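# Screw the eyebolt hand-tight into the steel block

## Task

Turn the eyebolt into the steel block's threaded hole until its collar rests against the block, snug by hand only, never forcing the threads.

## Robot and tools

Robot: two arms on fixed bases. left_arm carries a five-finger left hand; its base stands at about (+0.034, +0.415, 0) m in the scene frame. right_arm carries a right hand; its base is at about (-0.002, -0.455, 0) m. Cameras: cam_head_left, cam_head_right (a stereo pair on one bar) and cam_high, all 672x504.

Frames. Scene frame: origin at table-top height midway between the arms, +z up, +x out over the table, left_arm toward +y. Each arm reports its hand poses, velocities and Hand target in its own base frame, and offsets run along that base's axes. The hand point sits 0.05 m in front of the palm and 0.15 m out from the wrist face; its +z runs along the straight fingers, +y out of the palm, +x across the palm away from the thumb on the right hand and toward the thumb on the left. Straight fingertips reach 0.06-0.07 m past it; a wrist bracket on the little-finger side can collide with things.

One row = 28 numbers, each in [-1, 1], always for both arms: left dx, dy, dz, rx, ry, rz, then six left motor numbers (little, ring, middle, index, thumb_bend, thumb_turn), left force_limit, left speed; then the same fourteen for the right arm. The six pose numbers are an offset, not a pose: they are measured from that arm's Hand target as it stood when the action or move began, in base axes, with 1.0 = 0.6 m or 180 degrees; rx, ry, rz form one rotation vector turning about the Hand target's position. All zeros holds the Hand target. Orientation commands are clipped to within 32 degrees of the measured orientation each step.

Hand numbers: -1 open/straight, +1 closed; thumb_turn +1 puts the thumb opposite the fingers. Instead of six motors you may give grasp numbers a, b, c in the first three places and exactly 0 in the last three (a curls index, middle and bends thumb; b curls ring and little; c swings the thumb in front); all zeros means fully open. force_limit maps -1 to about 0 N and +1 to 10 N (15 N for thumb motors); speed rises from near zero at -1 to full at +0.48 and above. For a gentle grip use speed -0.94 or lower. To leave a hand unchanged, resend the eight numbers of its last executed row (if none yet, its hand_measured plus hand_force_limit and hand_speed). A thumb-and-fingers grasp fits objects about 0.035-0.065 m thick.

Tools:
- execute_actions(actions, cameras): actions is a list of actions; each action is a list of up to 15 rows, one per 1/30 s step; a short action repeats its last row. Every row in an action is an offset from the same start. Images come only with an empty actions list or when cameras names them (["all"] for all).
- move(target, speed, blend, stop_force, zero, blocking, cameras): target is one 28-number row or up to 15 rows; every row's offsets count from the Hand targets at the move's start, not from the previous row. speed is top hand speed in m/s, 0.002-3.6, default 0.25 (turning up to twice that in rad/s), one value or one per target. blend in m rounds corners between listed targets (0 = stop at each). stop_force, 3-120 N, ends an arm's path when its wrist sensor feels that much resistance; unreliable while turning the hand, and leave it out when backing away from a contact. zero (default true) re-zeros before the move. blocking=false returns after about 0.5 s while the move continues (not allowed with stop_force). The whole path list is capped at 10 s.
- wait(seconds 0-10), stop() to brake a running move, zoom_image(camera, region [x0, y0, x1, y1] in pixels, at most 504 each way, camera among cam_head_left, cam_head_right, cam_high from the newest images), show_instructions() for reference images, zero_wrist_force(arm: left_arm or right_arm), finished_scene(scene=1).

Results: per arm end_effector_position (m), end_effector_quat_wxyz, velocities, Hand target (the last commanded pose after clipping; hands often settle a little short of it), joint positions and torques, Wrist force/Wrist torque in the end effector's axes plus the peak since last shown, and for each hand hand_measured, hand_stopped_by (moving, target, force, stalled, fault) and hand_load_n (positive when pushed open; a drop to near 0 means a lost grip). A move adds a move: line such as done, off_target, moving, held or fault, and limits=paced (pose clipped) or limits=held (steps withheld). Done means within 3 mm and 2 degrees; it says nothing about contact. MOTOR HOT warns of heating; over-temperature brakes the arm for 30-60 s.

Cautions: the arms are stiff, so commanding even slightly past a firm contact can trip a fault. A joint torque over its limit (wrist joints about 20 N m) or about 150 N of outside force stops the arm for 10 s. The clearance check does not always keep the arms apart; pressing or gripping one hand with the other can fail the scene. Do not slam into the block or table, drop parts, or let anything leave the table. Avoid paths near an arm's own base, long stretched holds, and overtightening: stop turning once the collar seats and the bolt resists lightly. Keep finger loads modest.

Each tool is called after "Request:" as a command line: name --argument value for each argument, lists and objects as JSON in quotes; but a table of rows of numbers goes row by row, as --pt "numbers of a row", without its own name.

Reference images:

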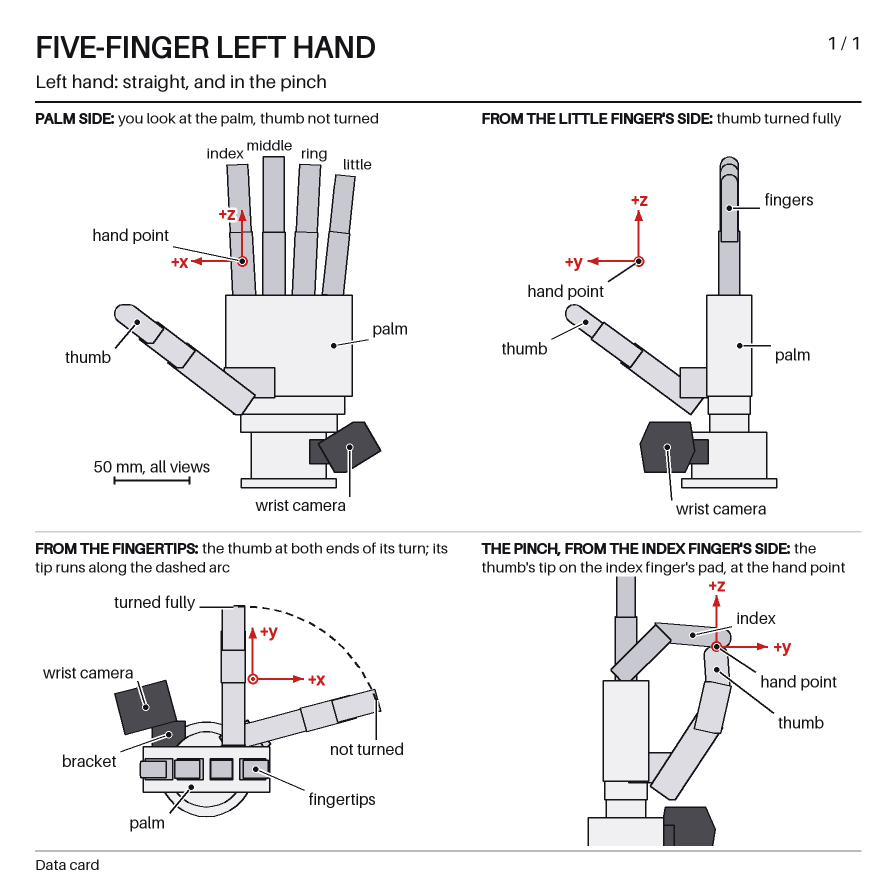

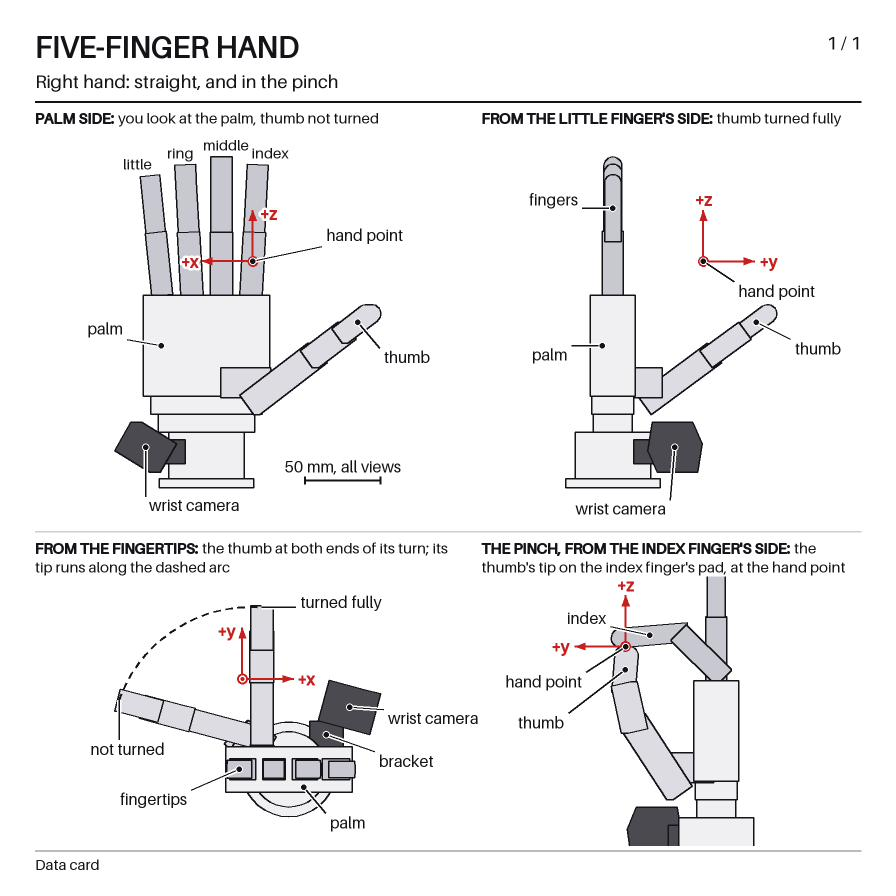

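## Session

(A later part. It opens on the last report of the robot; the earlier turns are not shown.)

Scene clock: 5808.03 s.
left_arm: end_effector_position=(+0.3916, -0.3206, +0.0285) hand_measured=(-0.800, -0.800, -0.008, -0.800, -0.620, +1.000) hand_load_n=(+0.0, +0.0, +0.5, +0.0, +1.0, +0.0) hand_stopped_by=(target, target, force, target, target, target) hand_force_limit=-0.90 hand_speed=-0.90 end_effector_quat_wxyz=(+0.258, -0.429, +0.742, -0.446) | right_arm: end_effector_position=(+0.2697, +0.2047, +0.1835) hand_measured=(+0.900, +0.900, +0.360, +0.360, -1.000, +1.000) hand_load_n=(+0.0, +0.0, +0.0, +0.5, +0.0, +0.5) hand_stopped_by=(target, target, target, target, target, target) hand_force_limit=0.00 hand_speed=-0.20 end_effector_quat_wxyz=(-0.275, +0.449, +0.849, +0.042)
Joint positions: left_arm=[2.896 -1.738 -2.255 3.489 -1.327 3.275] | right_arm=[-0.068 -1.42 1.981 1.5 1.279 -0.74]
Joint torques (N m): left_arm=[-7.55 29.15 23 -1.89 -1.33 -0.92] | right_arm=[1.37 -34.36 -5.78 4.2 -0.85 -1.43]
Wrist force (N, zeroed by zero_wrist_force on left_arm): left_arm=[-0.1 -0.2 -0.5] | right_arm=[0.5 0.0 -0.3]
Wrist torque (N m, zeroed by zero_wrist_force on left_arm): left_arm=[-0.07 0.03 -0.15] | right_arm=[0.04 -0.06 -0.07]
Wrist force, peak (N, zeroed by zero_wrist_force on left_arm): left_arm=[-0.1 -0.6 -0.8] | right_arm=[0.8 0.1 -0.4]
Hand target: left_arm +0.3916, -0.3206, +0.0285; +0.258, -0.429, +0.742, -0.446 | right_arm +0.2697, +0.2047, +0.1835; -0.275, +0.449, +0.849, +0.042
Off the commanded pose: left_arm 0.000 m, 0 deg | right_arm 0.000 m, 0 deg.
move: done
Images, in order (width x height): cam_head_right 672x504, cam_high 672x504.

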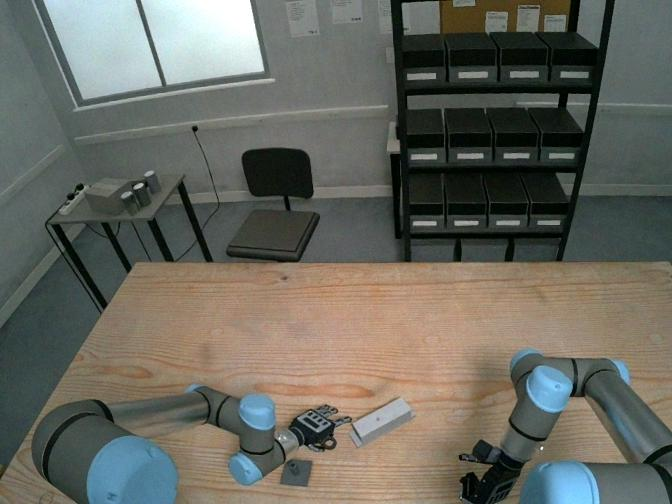

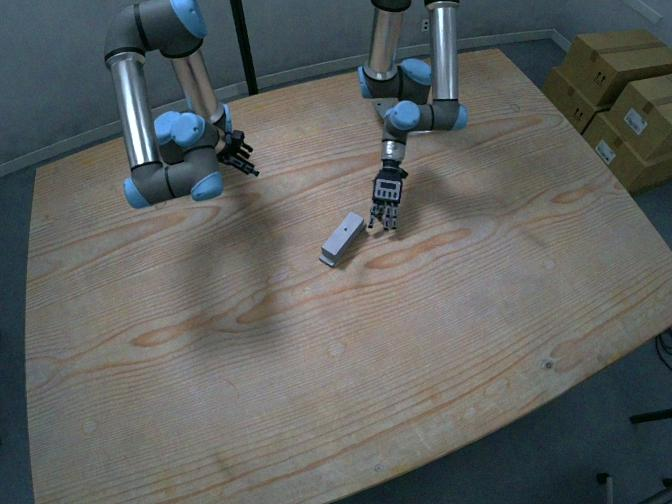

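Request:
move --target '[0,0,0,0,0,0,-0.8,-0.8,0.3,-0.8,-0.3,1,-0.3,-0.94,0,0,0,0,0,0,0.9,0.9,0.36,0.36,-1,1,0,-0.2]'

Request:
move --target '[0,0,0.05,0,0,0,-0.8,-0.8,0.3,-0.8,-0.3,1,-0.3,-0.94,0,0,0,0,0,0,0.9,0.9,0.36,0.36,-1,1,0,-0.2]' --speed 0.03 --cameras '["cam_head_right","cam_high"]'

Request:
zoom_image --camera "cam_head_right" --region '[300, 420, 348, 456]'

Scene clock: 5824.20 s.
left_arm: end_effector_position=(+0.3916, -0.3206, +0.0285) hand_measured=(-0.800, -0.800, +0.012, -0.800, -0.600, +1.000) hand_load_n=(+0.0, +0.0, +6.0, +0.0, +5.5, +1.5) hand_stopped_by=(target, target, force, target, force, target) hand_force_limit=-0.30 hand_speed=-0.94 end_effector_quat_wxyz=(+0.258, -0.429, +0.742, -0.446) | right_arm: end_effector_position=(+0.2697, +0.2047, +0.1835) hand_measured=(+0.900, +0.900, +0.360, +0.360, -1.000, +1.000) hand_load_n=(+0.0, +0.0, +0.0, +0.0, +0.0, +0.0) hand_stopped_by=(target, target, target, target, target, target) hand_force_limit=0.00 hand_speed=-0.20 end_effector_quat_wxyz=(-0.275, +0.449, +0.849, +0.042)
Joint positions: left_arm=[2.896 -1.738 -2.255 3.489 -1.327 3.275] | right_arm=[-0.068 -1.42 1.981 1.5 1.279 -0.74]
Joint torques (N m): left_arm=[-6.89 28.86 21.89 -1.82 -1 -1.07] | right_arm=[1.61 -34.64 -5.71 4.01 -0.63 -1.6]
Wrist force (N, zeroed by zero_wrist_force on left_arm): left_arm=[-0.1 0.4 -0.4] | right_arm=[0.5 0.0 -0.4]
Wrist torque (N m, zeroed by zero_wrist_force on left_arm): left_arm=[-0.02 0.05 -0.17] | right_arm=[0.05 -0.05 -0.07]
Wrist force, peak (N, zeroed by zero_wrist_force on left_arm): left_arm=[-0.2 0.2 -0.9] | right_arm=[0.7 0.0 -0.4]
Hand target: left_arm +0.3916, -0.3206, +0.0285; +0.258, -0.429, +0.742, -0.446 | right_arm +0.2697, +0.2047, +0.1835; -0.275, +0.449, +0.849, +0.042
Off the commanded pose: left_arm 0.000 m, 0 deg | right_arm 0.000 m, 0 deg.
move: done

Scene clock: 5825.50 s.
left_arm: end_effector_position=(+0.3918, -0.3206, +0.0587) hand_measured=(-0.800, -0.800, +0.012, -0.800, -0.600, +1.000) hand_load_n=(+0.0, +0.0, +6.0, +0.0, +5.5, +1.5) hand_stopped_by=(target, target, force, target, force, target) hand_force_limit=-0.30 hand_speed=-0.94 end_effector_quat_wxyz=(+0.258, -0.429, +0.742, -0.446) end_effector_velocity=(+0.000, +0.000, -0.001) end_effector_angular_velocity=(-0.001, -0.001, +0.000) | right_arm: end_effector_position=(+0.2697, +0.2047, +0.1835) hand_measured=(+0.900, +0.900, +0.360, +0.360, -1.000, +1.000) hand_load_n=(+0.5, +0.0, +0.0, +0.0, +0.0, +0.5) hand_stopped_by=(target, target, target, target, target, target) hand_force_limit=0.00 hand_speed=-0.20 end_effector_quat_wxyz=(-0.275, +0.449, +0.849, +0.042)
Joint positions: left_arm=[2.896 -1.673 -2.223 3.393 -1.327 3.275] | right_arm=[-0.068 -1.42 1.981 1.5 1.279 -0.74]
Joint velocities: left_arm=[0 -0.002 -0.002 0.006 0 0] | right_arm=[within noise]
Joint torques (N m): left_arm=[-6.26 8.09 6.76 2.4 -1.12 -0.49] | right_arm=[1.55 -34.65 -5.41 4.15 -0.65 -1.71]
Wrist force (N, zeroed by zero_wrist_force on left_arm): left_arm=[0.0 0.3 -0.5] | right_arm=[0.5 0.0 -0.2]
Wrist torque (N m, zeroed by zero_wrist_force on left_arm): left_arm=[-0.02 0.05 -0.15] | right_arm=[0.03 -0.05 -0.07]
Wrist force, peak (N, zeroed by zero_wrist_force on left_arm): left_arm=[-0.1 1.0 -0.3] | right_arm=[0.6 -0.1 -0.3]
Hand target: left_arm +0.3916, -0.3206, +0.0585; +0.258, -0.429, +0.742, -0.446 | right_arm +0.2697, +0.2047, +0.1835; -0.275, +0.449, +0.849, +0.042
Off the commanded pose: left_arm 0.000 m, 0 deg | right_arm 0.000 m, 0 deg.
move: done
Images, in order (width x height): cam_head_right 672x504, cam_high 672x504.

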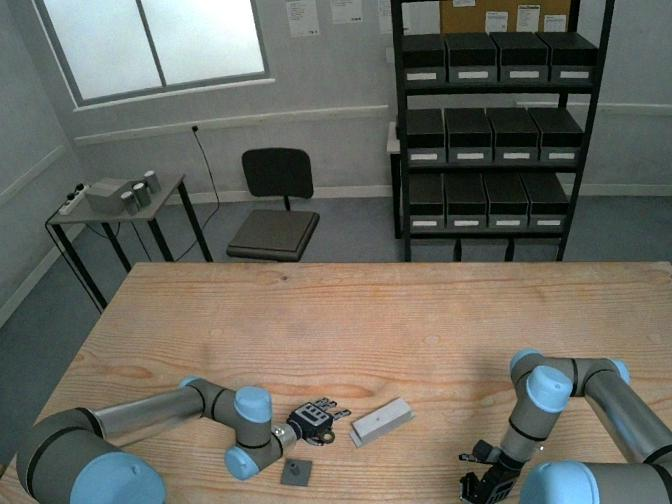

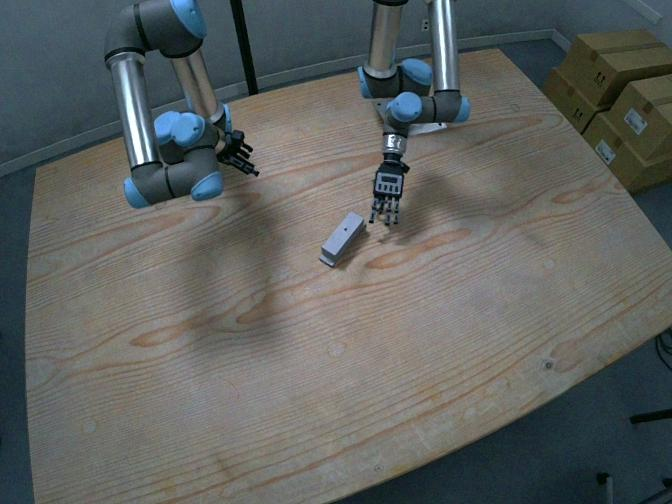

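Scaled by 10.500 from the camera's 672x504 image, which has a finer 960x720 frame.

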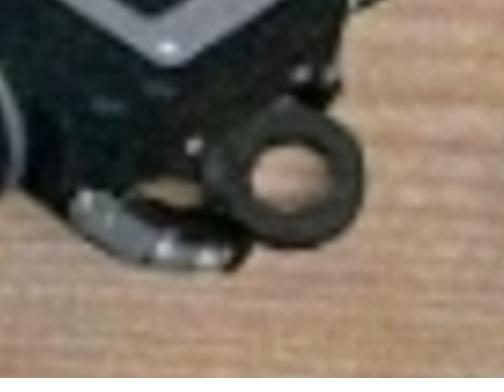

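Request:
move --pt "0 0 0.08 0 0 0 -0.8 -0.8 0.3 -0.8 -0.3 1 -0.3 -0.94 0 0 0 0 0 0 0.9 0.9 0.36 0.36 -1 1 0 -0.2" --pt "0.0752 0.0913 0.08 0 0 0.4722 -0.8 -0.8 0.3 -0.8 -0.3 1 -0.3 -0.94 0 0 0 0 0 0 0.9 0.9 0.36 0.36 -1 1 0 -0.2" --speed 0.2 --cameras '["cam_head_right","cam_high"]'

Scene clock: 5876.03 s.
left_arm: end_effector_position=(+0.4368, -0.2658, +0.1065) hand_measured=(-0.800, -0.800, +0.012, -0.800, -0.600, +1.000) hand_load_n=(+0.0, +0.0, +6.0, -0.5, +5.5, +1.5) hand_stopped_by=(target, target, force, target, force, target) hand_force_limit=-0.30 hand_speed=-0.94 end_effector_quat_wxyz=(-0.491, +0.817, -0.258, +0.155) | right_arm: end_effector_position=(+0.2697, +0.2047, +0.1835) hand_measured=(+0.900, +0.900, +0.360, +0.360, -1.000, +1.000) hand_load_n=(+0.0, +0.0, +0.0, +0.0, +0.0, +0.0) hand_stopped_by=(target, target, target, target, target, target) hand_force_limit=0.00 hand_speed=-0.20 end_effector_quat_wxyz=(-0.275, +0.449, +0.849, +0.042)
Joint positions: left_arm=[2.476 -2.249 -1.508 2.083 -2.651 1.453] | right_arm=[-0.068 -1.42 1.981 1.5 1.279 -0.74]
Joint torques (N m): left_arm=[-8.1 49.6 3.86 -4.98 -3.4 -1.46] | right_arm=[1.82 -34.55 -6.43 4.17 -0.61 -1.59]
Wrist force (N, zeroed by zero_wrist_force on left_arm): left_arm=[-0.1 0.8 0.1] | right_arm=[0.3 0.1 -0.4]
Wrist torque (N m, zeroed by zero_wrist_force on left_arm): left_arm=[0.00 0.03 -0.02] | right_arm=[0.06 -0.02 -0.08]
Wrist force, peak (N, zeroed by zero_wrist_force on left_arm): left_arm=[-2.8 0.9 -0.2] | right_arm=[0.6 0.0 -0.5]
Hand target: left_arm +0.4368, -0.2658, +0.1065; -0.491, +0.817, -0.258, +0.155 | right_arm +0.2697, +0.2047, +0.1835; -0.275, +0.449, +0.849, +0.042
Off the commanded pose: left_arm 0.000 m, 0 deg | right_arm 0.000 m, 0 deg.
move: done
Images, in order (width x height): cam_head_right 672x504, cam_high 672x504.

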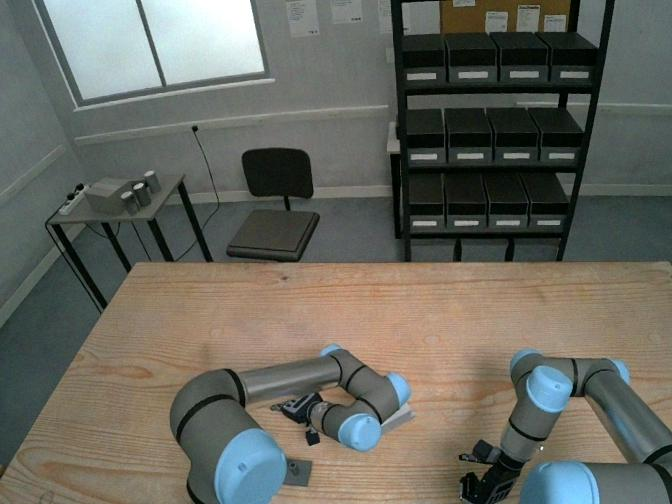

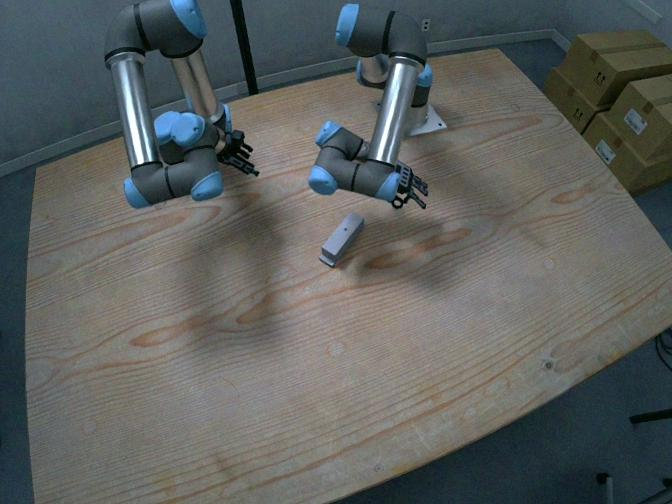

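Request:
zoom_image --camera "cam_high" --region '[376, 160, 440, 216]'

Scaled by 7.875 from the camera's 672x504 image, which has a finer 960x720 frame.

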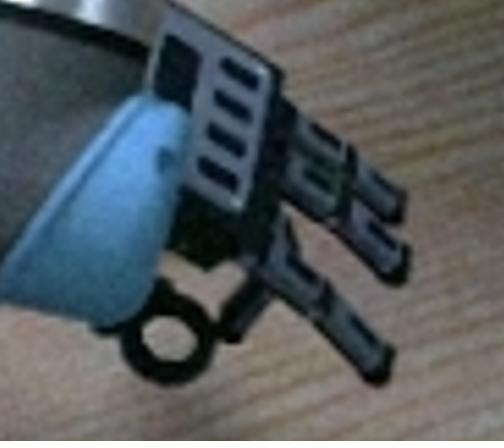

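Request:
move --target '[0,0,-0.105,0,0,0,-0.8,-0.8,0.3,-0.8,-0.3,1,-0.3,-0.94,0,0,0,0,0,0,0.9,0.9,0.36,0.36,-1,1,0,-0.2]' --speed 0.1

Request:
move --target '[0,0,-0.0275,0,0,0,-0.8,-0.8,0.3,-0.8,-0.3,1,-0.3,-0.94,0,0,0,0,0,0,0.9,0.9,0.36,0.36,-1,1,0,-0.2]' --speed 0.01 --stop_force 3

Scene clock: 5894.33 s.
left_arm: end_effector_position=(+0.4367, -0.2658, +0.0435) hand_measured=(-0.800, -0.800, +0.012, -0.800, -0.600, +1.000) hand_load_n=(+0.0, +0.0, +6.0, +0.0, +5.5, +1.5) hand_stopped_by=(target, target, force, target, force, target) hand_force_limit=-0.30 hand_speed=-0.94 end_effector_quat_wxyz=(-0.492, +0.817, -0.258, +0.155) | right_arm: end_effector_position=(+0.2697, +0.2047, +0.1835) hand_measured=(+0.900, +0.900, +0.360, +0.360, -1.000, +1.000) hand_load_n=(+0.5, +0.0, +0.0, +0.0, +0.0, +0.0) hand_stopped_by=(target, target, target, target, target, target) hand_force_limit=0.00 hand_speed=-0.20 end_effector_quat_wxyz=(-0.275, +0.449, +0.849, +0.042)
Joint positions: left_arm=[2.475 -2.342 -1.536 2.203 -2.651 1.453] | right_arm=[-0.068 -1.42 1.981 1.5 1.279 -0.74]
Joint torques (N m): left_arm=[4.23 49.89 26.23 -4.53 0.14 0.75] | right_arm=[2.46 -35.03 -5.84 4.14 -0.73 -1.64]
Wrist force (N, zeroed by zero_wrist_force on left_arm): left_arm=[0.1 0.8 0.2] | right_arm=[0.3 0.1 -0.4]
Wrist torque (N m, zeroed by zero_wrist_force on left_arm): left_arm=[0.04 -0.02 0.01] | right_arm=[0.06 -0.02 -0.08]
Wrist force, peak (N, zeroed by zero_wrist_force on left_arm): left_arm=[0.3 2.1 0.9] | right_arm=[0.6 -0.2 -0.3]
Hand target: left_arm +0.4368, -0.2658, +0.0435; -0.491, +0.817, -0.258, +0.155 | right_arm +0.2697, +0.2047, +0.1835; -0.275, +0.449, +0.849, +0.042
Off the commanded pose: left_arm 0.000 m, 0 deg | right_arm 0.000 m, 0 deg.
move: done

Scene clock: 5896.80 s.
left_arm: end_effector_position=(+0.4367, -0.2658, +0.0290) hand_measured=(-0.800, -0.800, +0.012, -0.800, -0.600, +1.000) hand_load_n=(+0.0, +0.0, +5.5, +0.0, +5.0, +1.5) hand_stopped_by=(target, target, force, target, force, target) hand_force_limit=-0.30 hand_speed=-0.94 end_effector_quat_wxyz=(-0.492, +0.817, -0.258, +0.155) | right_arm: end_effector_position=(+0.2697, +0.2047, +0.1835) hand_measured=(+0.900, +0.900, +0.360, +0.360, -1.000, +1.000) hand_load_n=(+0.0, +0.0, +0.5, +0.0, +0.0, +0.0) hand_stopped_by=(target, target, target, target, target, target) hand_force_limit=0.00 hand_speed=-0.20 end_effector_quat_wxyz=(-0.275, +0.449, +0.849, +0.042)
Joint positions: left_arm=[2.476 -2.366 -1.539 2.229 -2.651 1.453] | right_arm=[-0.068 -1.42 1.981 1.5 1.279 -0.74]
Joint torques (N m): left_arm=[8.23 54.33 16.44 -5.24 0.29 -0.84] | right_arm=[1.02 -34.41 -6.15 4.11 -0.7 -1.69]
Wrist force (N, zeroed by zero_wrist_force on left_arm): left_arm=[0.2 -0.4 -0.3] | right_arm=[0.4 0.0 -0.4]
Wrist torque (N m, zeroed by zero_wrist_force on left_arm): left_arm=[-0.05 -0.04 0.03] | right_arm=[0.05 -0.03 -0.08]
Wrist force, peak (N, zeroed by zero_wrist_force on left_arm): left_arm=[0.0 -5.0 -3.9] | right_arm=[0.6 0.4 -0.3]
Hand target: left_arm +0.4368, -0.2658, +0.0290; -0.491, +0.817, -0.258, +0.155 (not the last commanded pose) | right_arm +0.2697, +0.2047, +0.1835; -0.275, +0.449, +0.849, +0.042
Off the commanded pose: left_arm 0.002 m, 0 deg | right_arm 0.000 m, 0 deg.
move: contact (left_arm)

Request:
move --target '[0,0,0,0,0,0,-0.8,-0.8,-0.8,-0.8,-0.63,1,-0.3,-0.85,0,0,0,0,0,0,0.9,0.9,0.36,0.36,-1,1,0,-0.2]'

Request:
move --pt "-0.0191 -0.0273 0 0 0 0 -0.8 -0.8 -0.8 -0.8 -0.63 1 -0.3 -0.85 0 0 0 0 0 0 0.9 0.9 0.36 0.36 -1 1 0 -0.2" --pt "-0.0191 -0.0273 0.28 0 0 0 -0.8 -0.8 -0.8 -0.8 -0.63 1 -0.3 -0.85 0 0 0 0 0 0 0.9 0.9 0.36 0.36 -1 1 0 -0.2" --speed '[0.05,0.2]' --cameras '["cam_head_right","cam_high"]'

Request:
zoom_image --camera "cam_high" --region '[376, 170, 424, 218]'

Scene clock: 5910.13 s.
left_arm: end_effector_position=(+0.4368, -0.2658, +0.0290) hand_measured=(-0.800, -0.800, -0.800, -0.800, -0.630, +1.000) hand_load_n=(-0.5, +0.0, +0.0, +0.0, +0.0, +0.0) hand_stopped_by=(target, target, target, target, target, target) hand_force_limit=-0.30 hand_speed=-0.85 end_effector_quat_wxyz=(-0.491, +0.817, -0.258, +0.155) | right_arm: end_effector_position=(+0.2697, +0.2047, +0.1835) hand_measured=(+0.900, +0.900, +0.360, +0.360, -1.000, +1.000) hand_load_n=(+0.0, +0.0, +0.0, +0.5, +0.0, +0.0) hand_stopped_by=(target, target, target, target, target, target) hand_force_limit=0.00 hand_speed=-0.20 end_effector_quat_wxyz=(-0.275, +0.449, +0.849, +0.042)
Joint positions: left_arm=[2.476 -2.366 -1.539 2.229 -2.651 1.453] | right_arm=[-0.068 -1.42 1.981 1.5 1.279 -0.74]
Joint torques (N m): left_arm=[8.25 51.73 20.85 -4.63 0.19 -1.19] | right_arm=[1.66 -33.97 -5.84 4.17 -0.76 -1.54]
Wrist force (N, zeroed by zero_wrist_force on left_arm): left_arm=[0.0 -0.1 -0.2] | right_arm=[0.5 -0.1 -0.3]
Wrist torque (N m, zeroed by zero_wrist_force on left_arm): left_arm=[-0.02 -0.01 0.02] | right_arm=[0.03 -0.05 -0.07]
Wrist force, peak (N, zeroed by zero_wrist_force on left_arm): left_arm=[0.2 -0.5 -0.5] | right_arm=[0.6 0.1 -0.3]
Hand target: left_arm +0.4368, -0.2658, +0.0290; -0.491, +0.817, -0.258, +0.155 | right_arm +0.2697, +0.2047, +0.1835; -0.275, +0.449, +0.849, +0.042
Off the commanded pose: left_arm 0.000 m, 0 deg | right_arm 0.000 m, 0 deg.
move: done

Scene clock: 5912.10 s.
left_arm: end_effector_position=(+0.4254, -0.2822, +0.1969) hand_measured=(-0.800, -0.800, -0.800, -0.800, -0.630, +1.000) hand_load_n=(+0.0, +0.0, +0.0, +0.0, +0.0, +0.0) hand_stopped_by=(target, target, target, target, target, target) hand_force_limit=-0.30 hand_speed=-0.85 end_effector_quat_wxyz=(-0.491, +0.817, -0.258, +0.155) | right_arm: end_effector_position=(+0.2697, +0.2047, +0.1835) hand_measured=(+0.900, +0.900, +0.360, +0.360, -1.000, +1.000) hand_load_n=(+0.0, +0.0, +0.0, +0.0, +0.0, +0.0) hand_stopped_by=(target, target, target, target, target, target) hand_force_limit=0.00 hand_speed=-0.20 end_effector_quat_wxyz=(-0.275, +0.449, +0.849, +0.042)
Joint positions: left_arm=[2.435 -2.163 -1.415 1.828 -2.645 1.368] | right_arm=[-0.068 -1.42 1.981 1.5 1.279 -0.74]
Joint torques (N m): left_arm=[-8.22 39.23 11.44 -3.42 0.5 1.19] | right_arm=[1.72 -34.79 -5.2 4 -0.71 -1.56]
Wrist force (N, zeroed by zero_wrist_force on left_arm): left_arm=[-0.3 0.0 -0.5] | right_arm=[0.5 0.1 -0.3]
Wrist torque (N m, zeroed by zero_wrist_force on left_arm): left_arm=[-0.03 0.07 -0.01] | right_arm=[0.05 -0.05 -0.07]
Wrist force, peak (N, zeroed by zero_wrist_force on left_arm): left_arm=[-0.7 -2.0 -1.4] | right_arm=[0.6 0.0 -0.3]
Hand target: left_arm +0.4253, -0.2822, +0.1970; -0.491, +0.817, -0.258, +0.155 | right_arm +0.2697, +0.2047, +0.1835; -0.275, +0.449, +0.849, +0.042
Off the commanded pose: left_arm 0.000 m, 0 deg | right_arm 0.000 m, 0 deg.
move: done
Images, in order (width x height): cam_head_right 672x504, cam_high 672x504.

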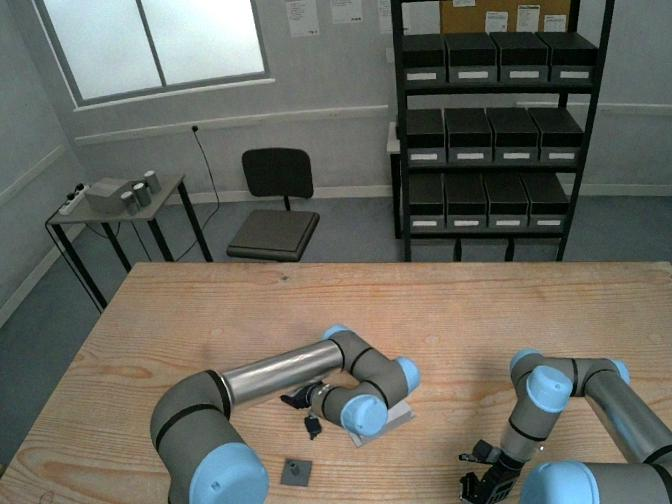

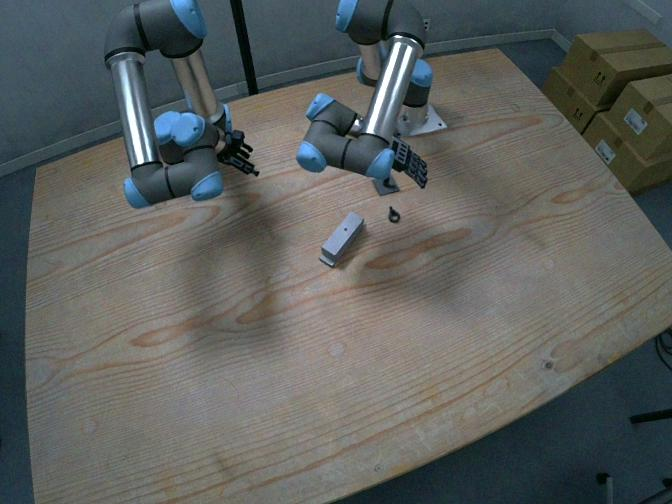

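Scaled by 10.500 from the camera's 672x504 image, which has a finer 960x720 frame.

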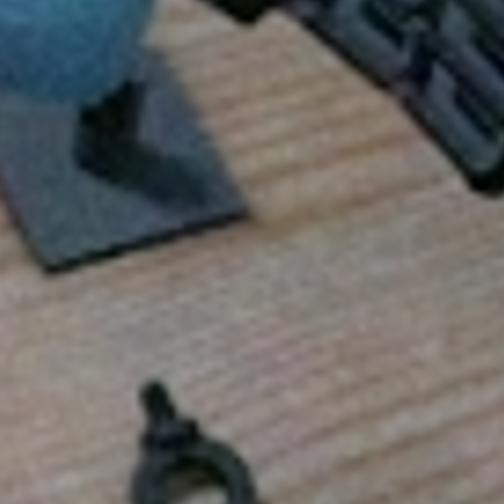

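Request:
move --pt "-0.02 0.02 0.02 0 0 -0.45 -0.8 -0.8 -0.8 -0.8 -0.63 1 -0.3 -0.85 0 0 0 0 0 0 0.9 0.9 0.36 0.36 -1 1 0 -0.2" --pt "-0.0373 0.038 0.0 0 0 -0.85 -0.8 -0.8 -0.8 -0.8 -0.63 1 -0.3 -0.85 0 0 0 0 0 0 0.9 0.9 0.36 0.36 -1 1 0 -0.2" --speed 0.3 --blend 0.02 --cameras '["cam_head_right","cam_high"]'

Request:
zoom_image --camera "cam_high" --region '[376, 190, 416, 230]'

Request:
zoom_image --camera "cam_head_right" --region '[280, 400, 340, 445]'

Scene clock: 5959.63 s.
left_arm: end_effector_position=(+0.4030, -0.2594, +0.1969) hand_measured=(-0.800, -0.800, -0.800, -0.800, -0.630, +1.000) hand_load_n=(+0.0, +0.0, +0.0, +0.0, +0.0, +0.0) hand_stopped_by=(target, target, target, target, target, target) hand_force_limit=-0.30 hand_speed=-0.85 end_effector_quat_wxyz=(-0.036, +0.060, +0.855, -0.514) | right_arm: end_effector_position=(+0.2697, +0.2047, +0.1835) hand_measured=(+0.900, +0.900, +0.360, +0.360, -1.000, +1.000) hand_load_n=(+0.0, +0.5, +0.0, +0.0, +0.0, +0.5) hand_stopped_by=(target, target, target, target, target, target) hand_force_limit=0.00 hand_speed=-0.20 end_effector_quat_wxyz=(-0.275, +0.449, +0.849, +0.042)
Joint positions: left_arm=[3.275 -2.075 -1.638 1.674 -0.554 5.25] | right_arm=[-0.068 -1.42 1.981 1.5 1.279 -0.74]
Joint torques (N m): left_arm=[8.52 38.59 6.34 -4.99 0.72 1.34] | right_arm=[2.44 -34.51 -5.85 4.08 -0.7 -1.63]
Wrist force (N, zeroed by zero_wrist_force on left_arm): left_arm=[-0.4 -0.2 -0.4] | right_arm=[0.4 -0.1 -0.1]
Wrist torque (N m, zeroed by zero_wrist_force on left_arm): left_arm=[-0.04 0.11 -0.12] | right_arm=[0.01 -0.05 -0.07]
Wrist force, peak (N, zeroed by zero_wrist_force on left_arm): left_arm=[-0.8 0.5 -1.3] | right_arm=[0.7 0.2 -0.3]
Hand target: left_arm +0.4029, -0.2594, +0.1970; -0.036, +0.060, +0.855, -0.514 | right_arm +0.2697, +0.2047, +0.1835; -0.275, +0.449, +0.849, +0.042
Off the commanded pose: left_arm 0.000 m, 0 deg | right_arm 0.000 m, 0 deg.
move: done
Images, in order (width x height): cam_head_right 672x504, cam_high 672x504.

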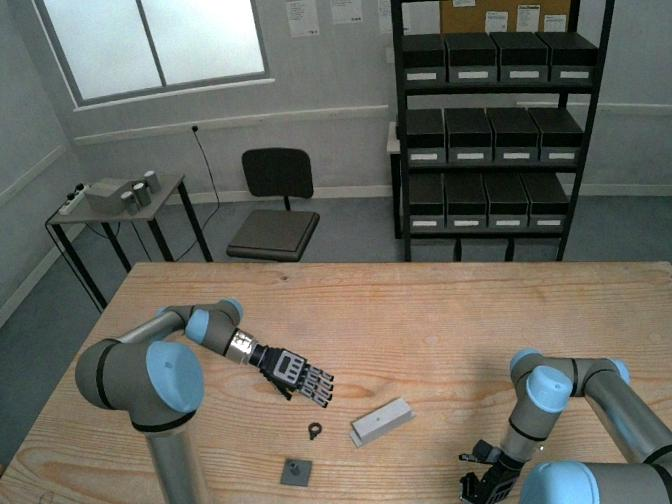

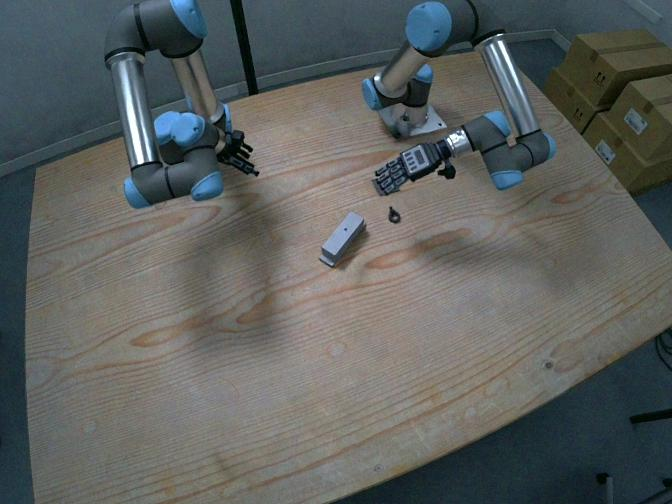

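Scaled by 12.600 from the camera's 672x504 image, which has a finer 960x720 frame.

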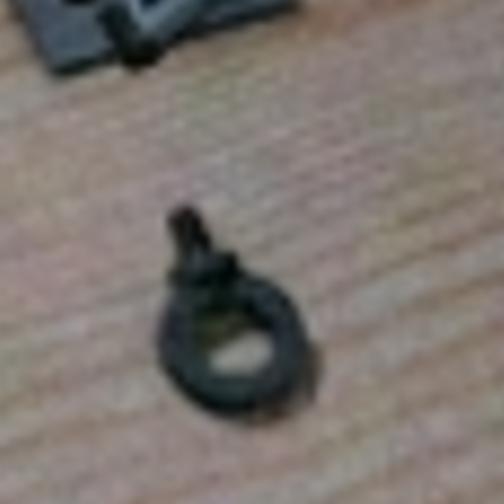

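Scaled by 8.400 from the camera's 672x504 image, which has a finer 960x720 frame.

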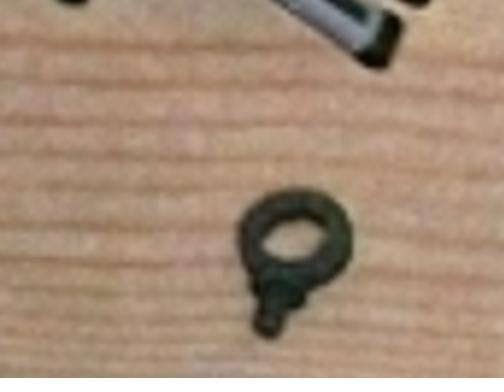

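Request:
move --target '[0,0,-0.2,0,0,0,-0.8,-0.8,-0.8,-0.8,-0.63,1,-0.3,-0.85,0,0,0,0,0,0,0.9,0.9,0.36,0.36,-1,1,0,-0.2]' --speed 0.15 --cameras '["cam_head_right","cam_high"]'

Request:
zoom_image --camera "cam_head_right" --region '[280, 394, 340, 439]'

Request:
zoom_image --camera "cam_high" --region '[376, 190, 424, 230]'

Scene clock: 5976.50 s.
left_arm: end_effector_position=(+0.4029, -0.2594, +0.0770) hand_measured=(-0.800, -0.800, -0.800, -0.800, -0.630, +1.000) hand_load_n=(-0.5, +0.0, +0.0, -0.5, +0.0, +0.0) hand_stopped_by=(target, target, target, target, target, target) hand_force_limit=-0.30 hand_speed=-0.85 end_effector_quat_wxyz=(-0.036, +0.060, +0.855, -0.514) | right_arm: end_effector_position=(+0.2697, +0.2047, +0.1835) hand_measured=(+0.900, +0.900, +0.360, +0.360, -1.000, +1.000) hand_load_n=(+0.0, +0.0, +0.0, +0.0, +0.0, +0.5) hand_stopped_by=(target, target, target, target, target, target) hand_force_limit=0.00 hand_speed=-0.20 end_effector_quat_wxyz=(-0.275, +0.449, +0.849, +0.042)
Joint positions: left_arm=[3.275 -2.258 -1.71 1.928 -0.554 5.25] | right_arm=[-0.068 -1.42 1.981 1.5 1.279 -0.74]
Joint torques (N m): left_arm=[-8.31 33.65 22.11 -2.08 2.47 0.22] | right_arm=[1.91 -34.53 -6.35 4.06 -0.63 -1.57]
Wrist force (N, zeroed by zero_wrist_force on left_arm): left_arm=[-0.5 0.2 -0.2] | right_arm=[0.4 0.1 -0.2]
Wrist torque (N m, zeroed by zero_wrist_force on left_arm): left_arm=[0.02 0.13 -0.16] | right_arm=[0.05 -0.04 -0.07]
Wrist force, peak (N, zeroed by zero_wrist_force on left_arm): left_arm=[-0.3 -2.4 -1.1] | right_arm=[0.6 0.0 -0.5]
Hand target: left_arm +0.4029, -0.2594, +0.0770; -0.036, +0.060, +0.855, -0.514 | right_arm +0.2697, +0.2047, +0.1835; -0.275, +0.449, +0.849, +0.042
Off the commanded pose: left_arm 0.000 m, 0 deg | right_arm 0.000 m, 0 deg.
move: done
Images, in order (width x height): cam_head_right 672x504, cam_high 672x504.

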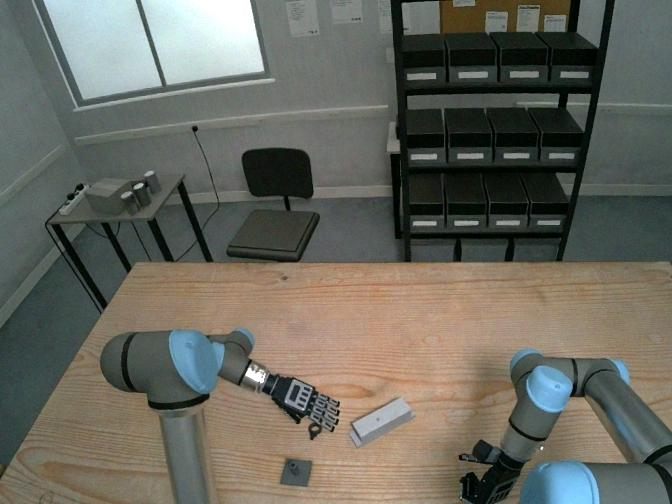

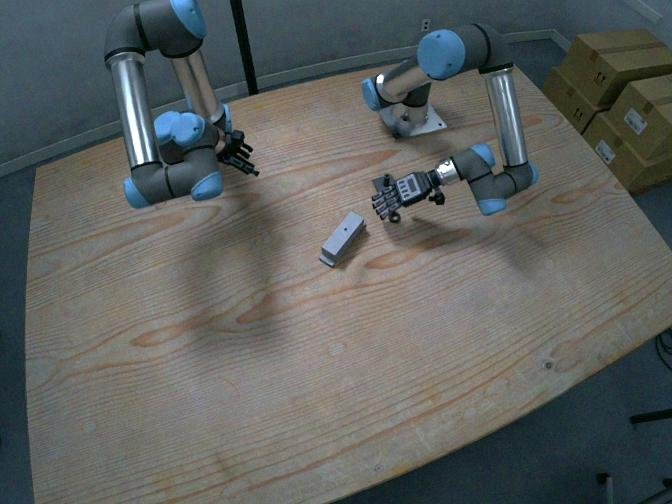

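Scaled by 8.400 from the camera's 672x504 image, which has a finer 960x720 frame.

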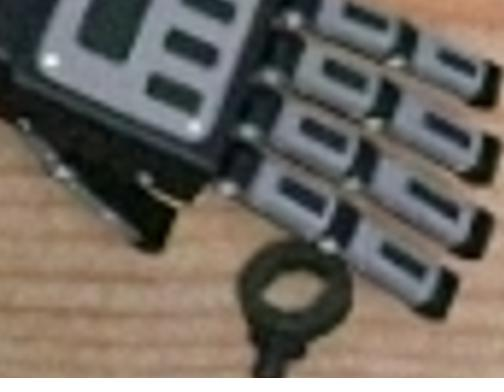

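Scaled by 10.500 from the camera's 672x504 image, which has a finer 960x720 frame.

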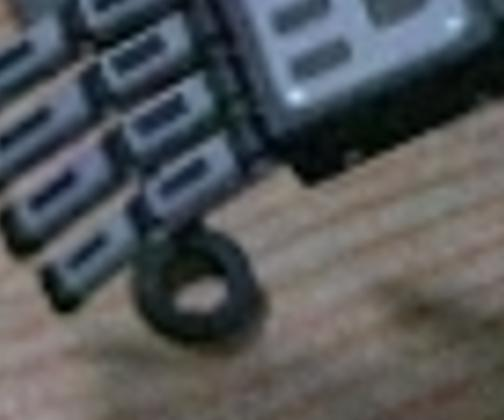

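Request:
move --target '[0.02,-0.012,-0.0467,0,0,0,-0.8,-0.8,-0.8,-0.8,-0.63,1,-0.3,-0.85,0,0,0,0,0,0,0.9,0.9,0.36,0.36,-1,1,0,-0.2]' --speed 0.1 --cameras '["cam_head_right","cam_high"]'

Request:
zoom_image --camera "cam_head_right" --region '[285, 400, 333, 436]'

Request:
zoom_image --camera "cam_high" --region '[376, 190, 424, 230]'

Scene clock: 5991.57 s.
left_arm: end_effector_position=(+0.4150, -0.2667, +0.0489) hand_measured=(-0.800, -0.800, -0.800, -0.800, -0.630, +1.000) hand_load_n=(+0.0, +0.0, +0.0, +0.0, +0.0, +0.0) hand_stopped_by=(target, target, target, target, target, target) hand_force_limit=-0.30 hand_speed=-0.85 end_effector_quat_wxyz=(-0.036, +0.060, +0.855, -0.514) end_effector_velocity=(-0.001, +0.001, +0.001) end_effector_angular_velocity=(-0.002, +0.004, +0.001) | right_arm: end_effector_position=(+0.2697, +0.2047, +0.1835) hand_measured=(+0.900, +0.900, +0.360, +0.360, -1.000, +1.000) hand_load_n=(+0.0, +0.5, +0.0, +0.0, +0.0, +0.0) hand_stopped_by=(target, target, target, target, target, target) hand_force_limit=0.00 hand_speed=-0.20 end_effector_quat_wxyz=(-0.275, +0.449, +0.849, +0.042)
Joint positions: left_arm=[3.256 -2.327 -1.666 1.981 -0.545 5.217] | right_arm=[-0.068 -1.42 1.981 1.5 1.279 -0.74]
Joint velocities: left_arm=[0.002 0.002 -0.003 -0.005 0.001 0.004] | right_arm=[within noise]
Joint torques (N m): left_arm=[7.73 50.37 1.35 -5.1 -0.37 1.4] | right_arm=[2.17 -34.85 -6.1 3.93 -0.69 -1.59]
Wrist force (N, zeroed by zero_wrist_force on left_arm): left_arm=[-0.5 -0.1 -0.3] | right_arm=[0.5 0.2 -0.2]
Wrist torque (N m, zeroed by zero_wrist_force on left_arm): left_arm=[-0.04 0.13 -0.01] | right_arm=[0.06 -0.06 -0.06]
Wrist force, peak (N, zeroed by zero_wrist_force on left_arm): left_arm=[-0.4 0.0 -0.9] | right_arm=[0.5 0.0 -0.5]
Hand target: left_arm +0.4149, -0.2666, +0.0489; -0.036, +0.060, +0.855, -0.514 | right_arm +0.2697, +0.2047, +0.1835; -0.275, +0.449, +0.849, +0.042
Off the commanded pose: left_arm 0.000 m, 0 deg | right_arm 0.000 m, 0 deg.
move: done
Images, in order (width x height): cam_head_right 672x504, cam_high 672x504.

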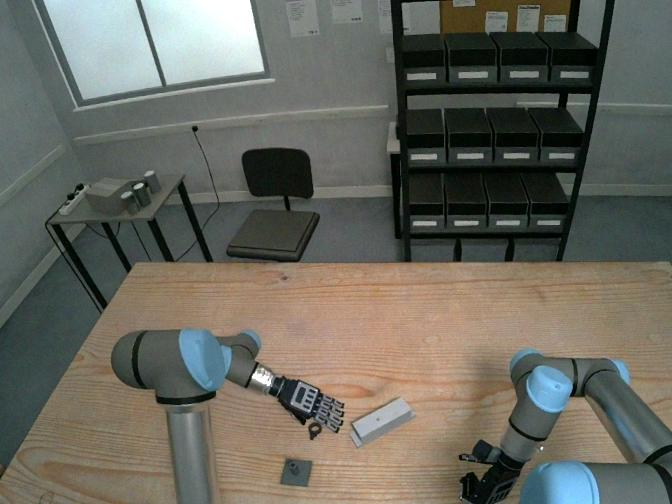

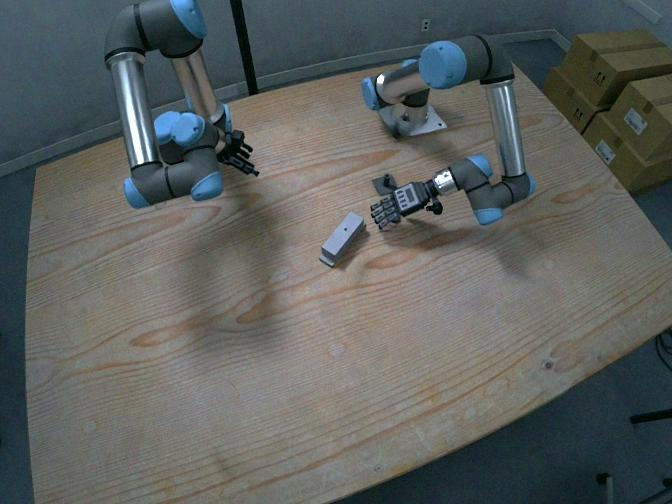

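Scaled by 10.500 from the camera's 672x504 image, which has a finer 960x720 frame.

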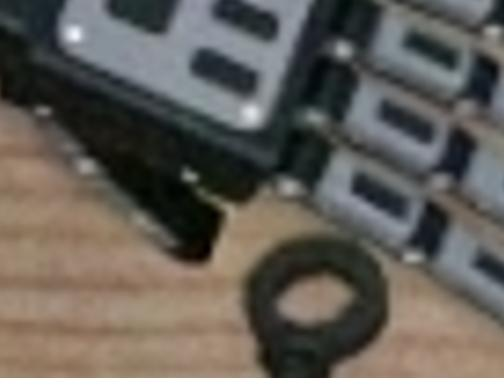

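Scaled by 10.500 from the camera's 672x504 image, which has a finer 960x720 frame.

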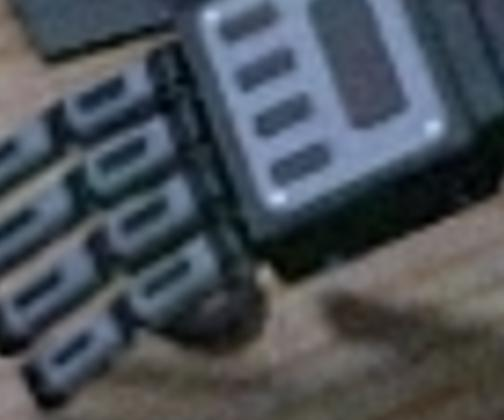

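Request:
move --pt "0.0063 -0.003 -0.0283 0 0 0 -0.8 -0.8 -0.8 -0.8 -0.63 1 -0.3 -0.85 0 0 0 0 0 0 0.9 0.9 0.36 0.36 -1 1 0 -0.2" --pt "0.0063 -0.003 -0.034 0 0 0 -0.8 -0.8 -0.8 -0.8 -0.63 1 -0.3 -0.85 0 0 0 0 0 0 0.9 0.9 0.36 0.36 -1 1 0 -0.2" --speed '[0.03,0.01]' --stop_force 3 --cameras '["cam_head_right","cam_high"]'

Request:
zoom_image --camera "cam_head_right" --region '[285, 408, 333, 444]'

Scene clock: 6007.60 s.
left_arm: end_effector_position=(+0.4187, -0.2684, +0.0285) hand_measured=(-0.800, -0.800, -0.800, -0.800, -0.630, +1.000) hand_load_n=(+0.0, +0.0, +0.0, +0.0, +0.0, +0.0) hand_stopped_by=(target, target, target, target, target, target) hand_force_limit=-0.30 hand_speed=-0.85 end_effector_quat_wxyz=(-0.036, +0.060, +0.855, -0.514) | right_arm: end_effector_position=(+0.2697, +0.2047, +0.1835) hand_measured=(+0.900, +0.900, +0.360, +0.360, -1.000, +1.000) hand_load_n=(+0.0, +0.0, +0.5, +0.0, +0.0, +0.0) hand_stopped_by=(target, target, target, target, target, target) hand_force_limit=0.00 hand_speed=-0.20 end_effector_quat_wxyz=(-0.275, +0.449, +0.849, +0.042)
Joint positions: left_arm=[3.251 -2.369 -1.651 2.016 -0.543 5.209] | right_arm=[-0.068 -1.42 1.981 1.5 1.279 -0.74]
Joint torques (N m): left_arm=[8.71 52.7 1.53 -5.02 -0.54 1.15] | right_arm=[2.72 -34.03 -5.49 3.9 -0.71 -1.56]
Wrist force (N, zeroed by zero_wrist_force on left_arm): left_arm=[-0.3 0.0 -0.1] | right_arm=[0.4 -0.1 -0.1]
Wrist torque (N m, zeroed by zero_wrist_force on left_arm): left_arm=[-0.05 0.09 -0.01] | right_arm=[0.02 -0.04 -0.08]
Wrist force, peak (N, zeroed by zero_wrist_force on left_arm): left_arm=[-0.1 -0.8 -0.8] | right_arm=[0.6 0.3 -0.2]
Hand target: left_arm +0.4187, -0.2684, +0.0285; -0.036, +0.060, +0.855, -0.514 | right_arm +0.2697, +0.2047, +0.1835; -0.275, +0.449, +0.849, +0.042
Off the commanded pose: left_arm 0.000 m, 0 deg | right_arm 0.000 m, 0 deg.
move: done
Images, in order (width x height): cam_head_right 672x504, cam_high 672x504.

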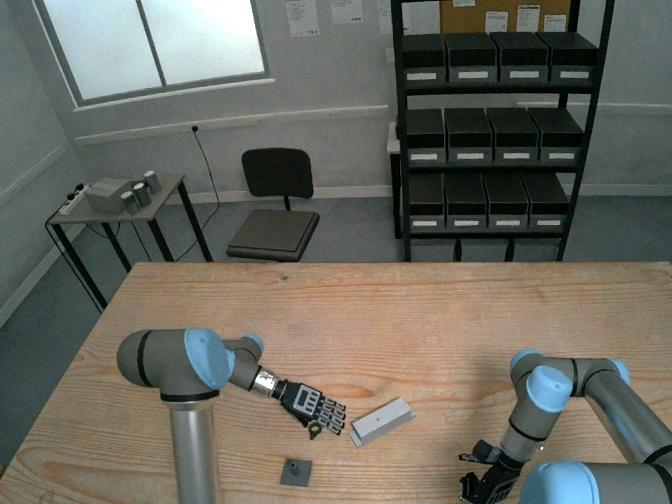

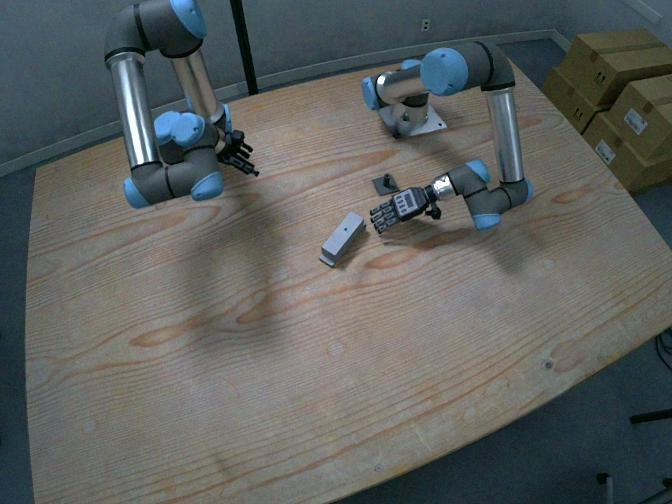

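Scaled by 10.500 from the camera's 672x504 image, which has a finer 960x720 frame.

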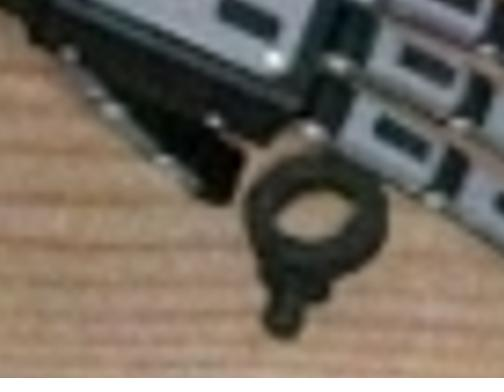

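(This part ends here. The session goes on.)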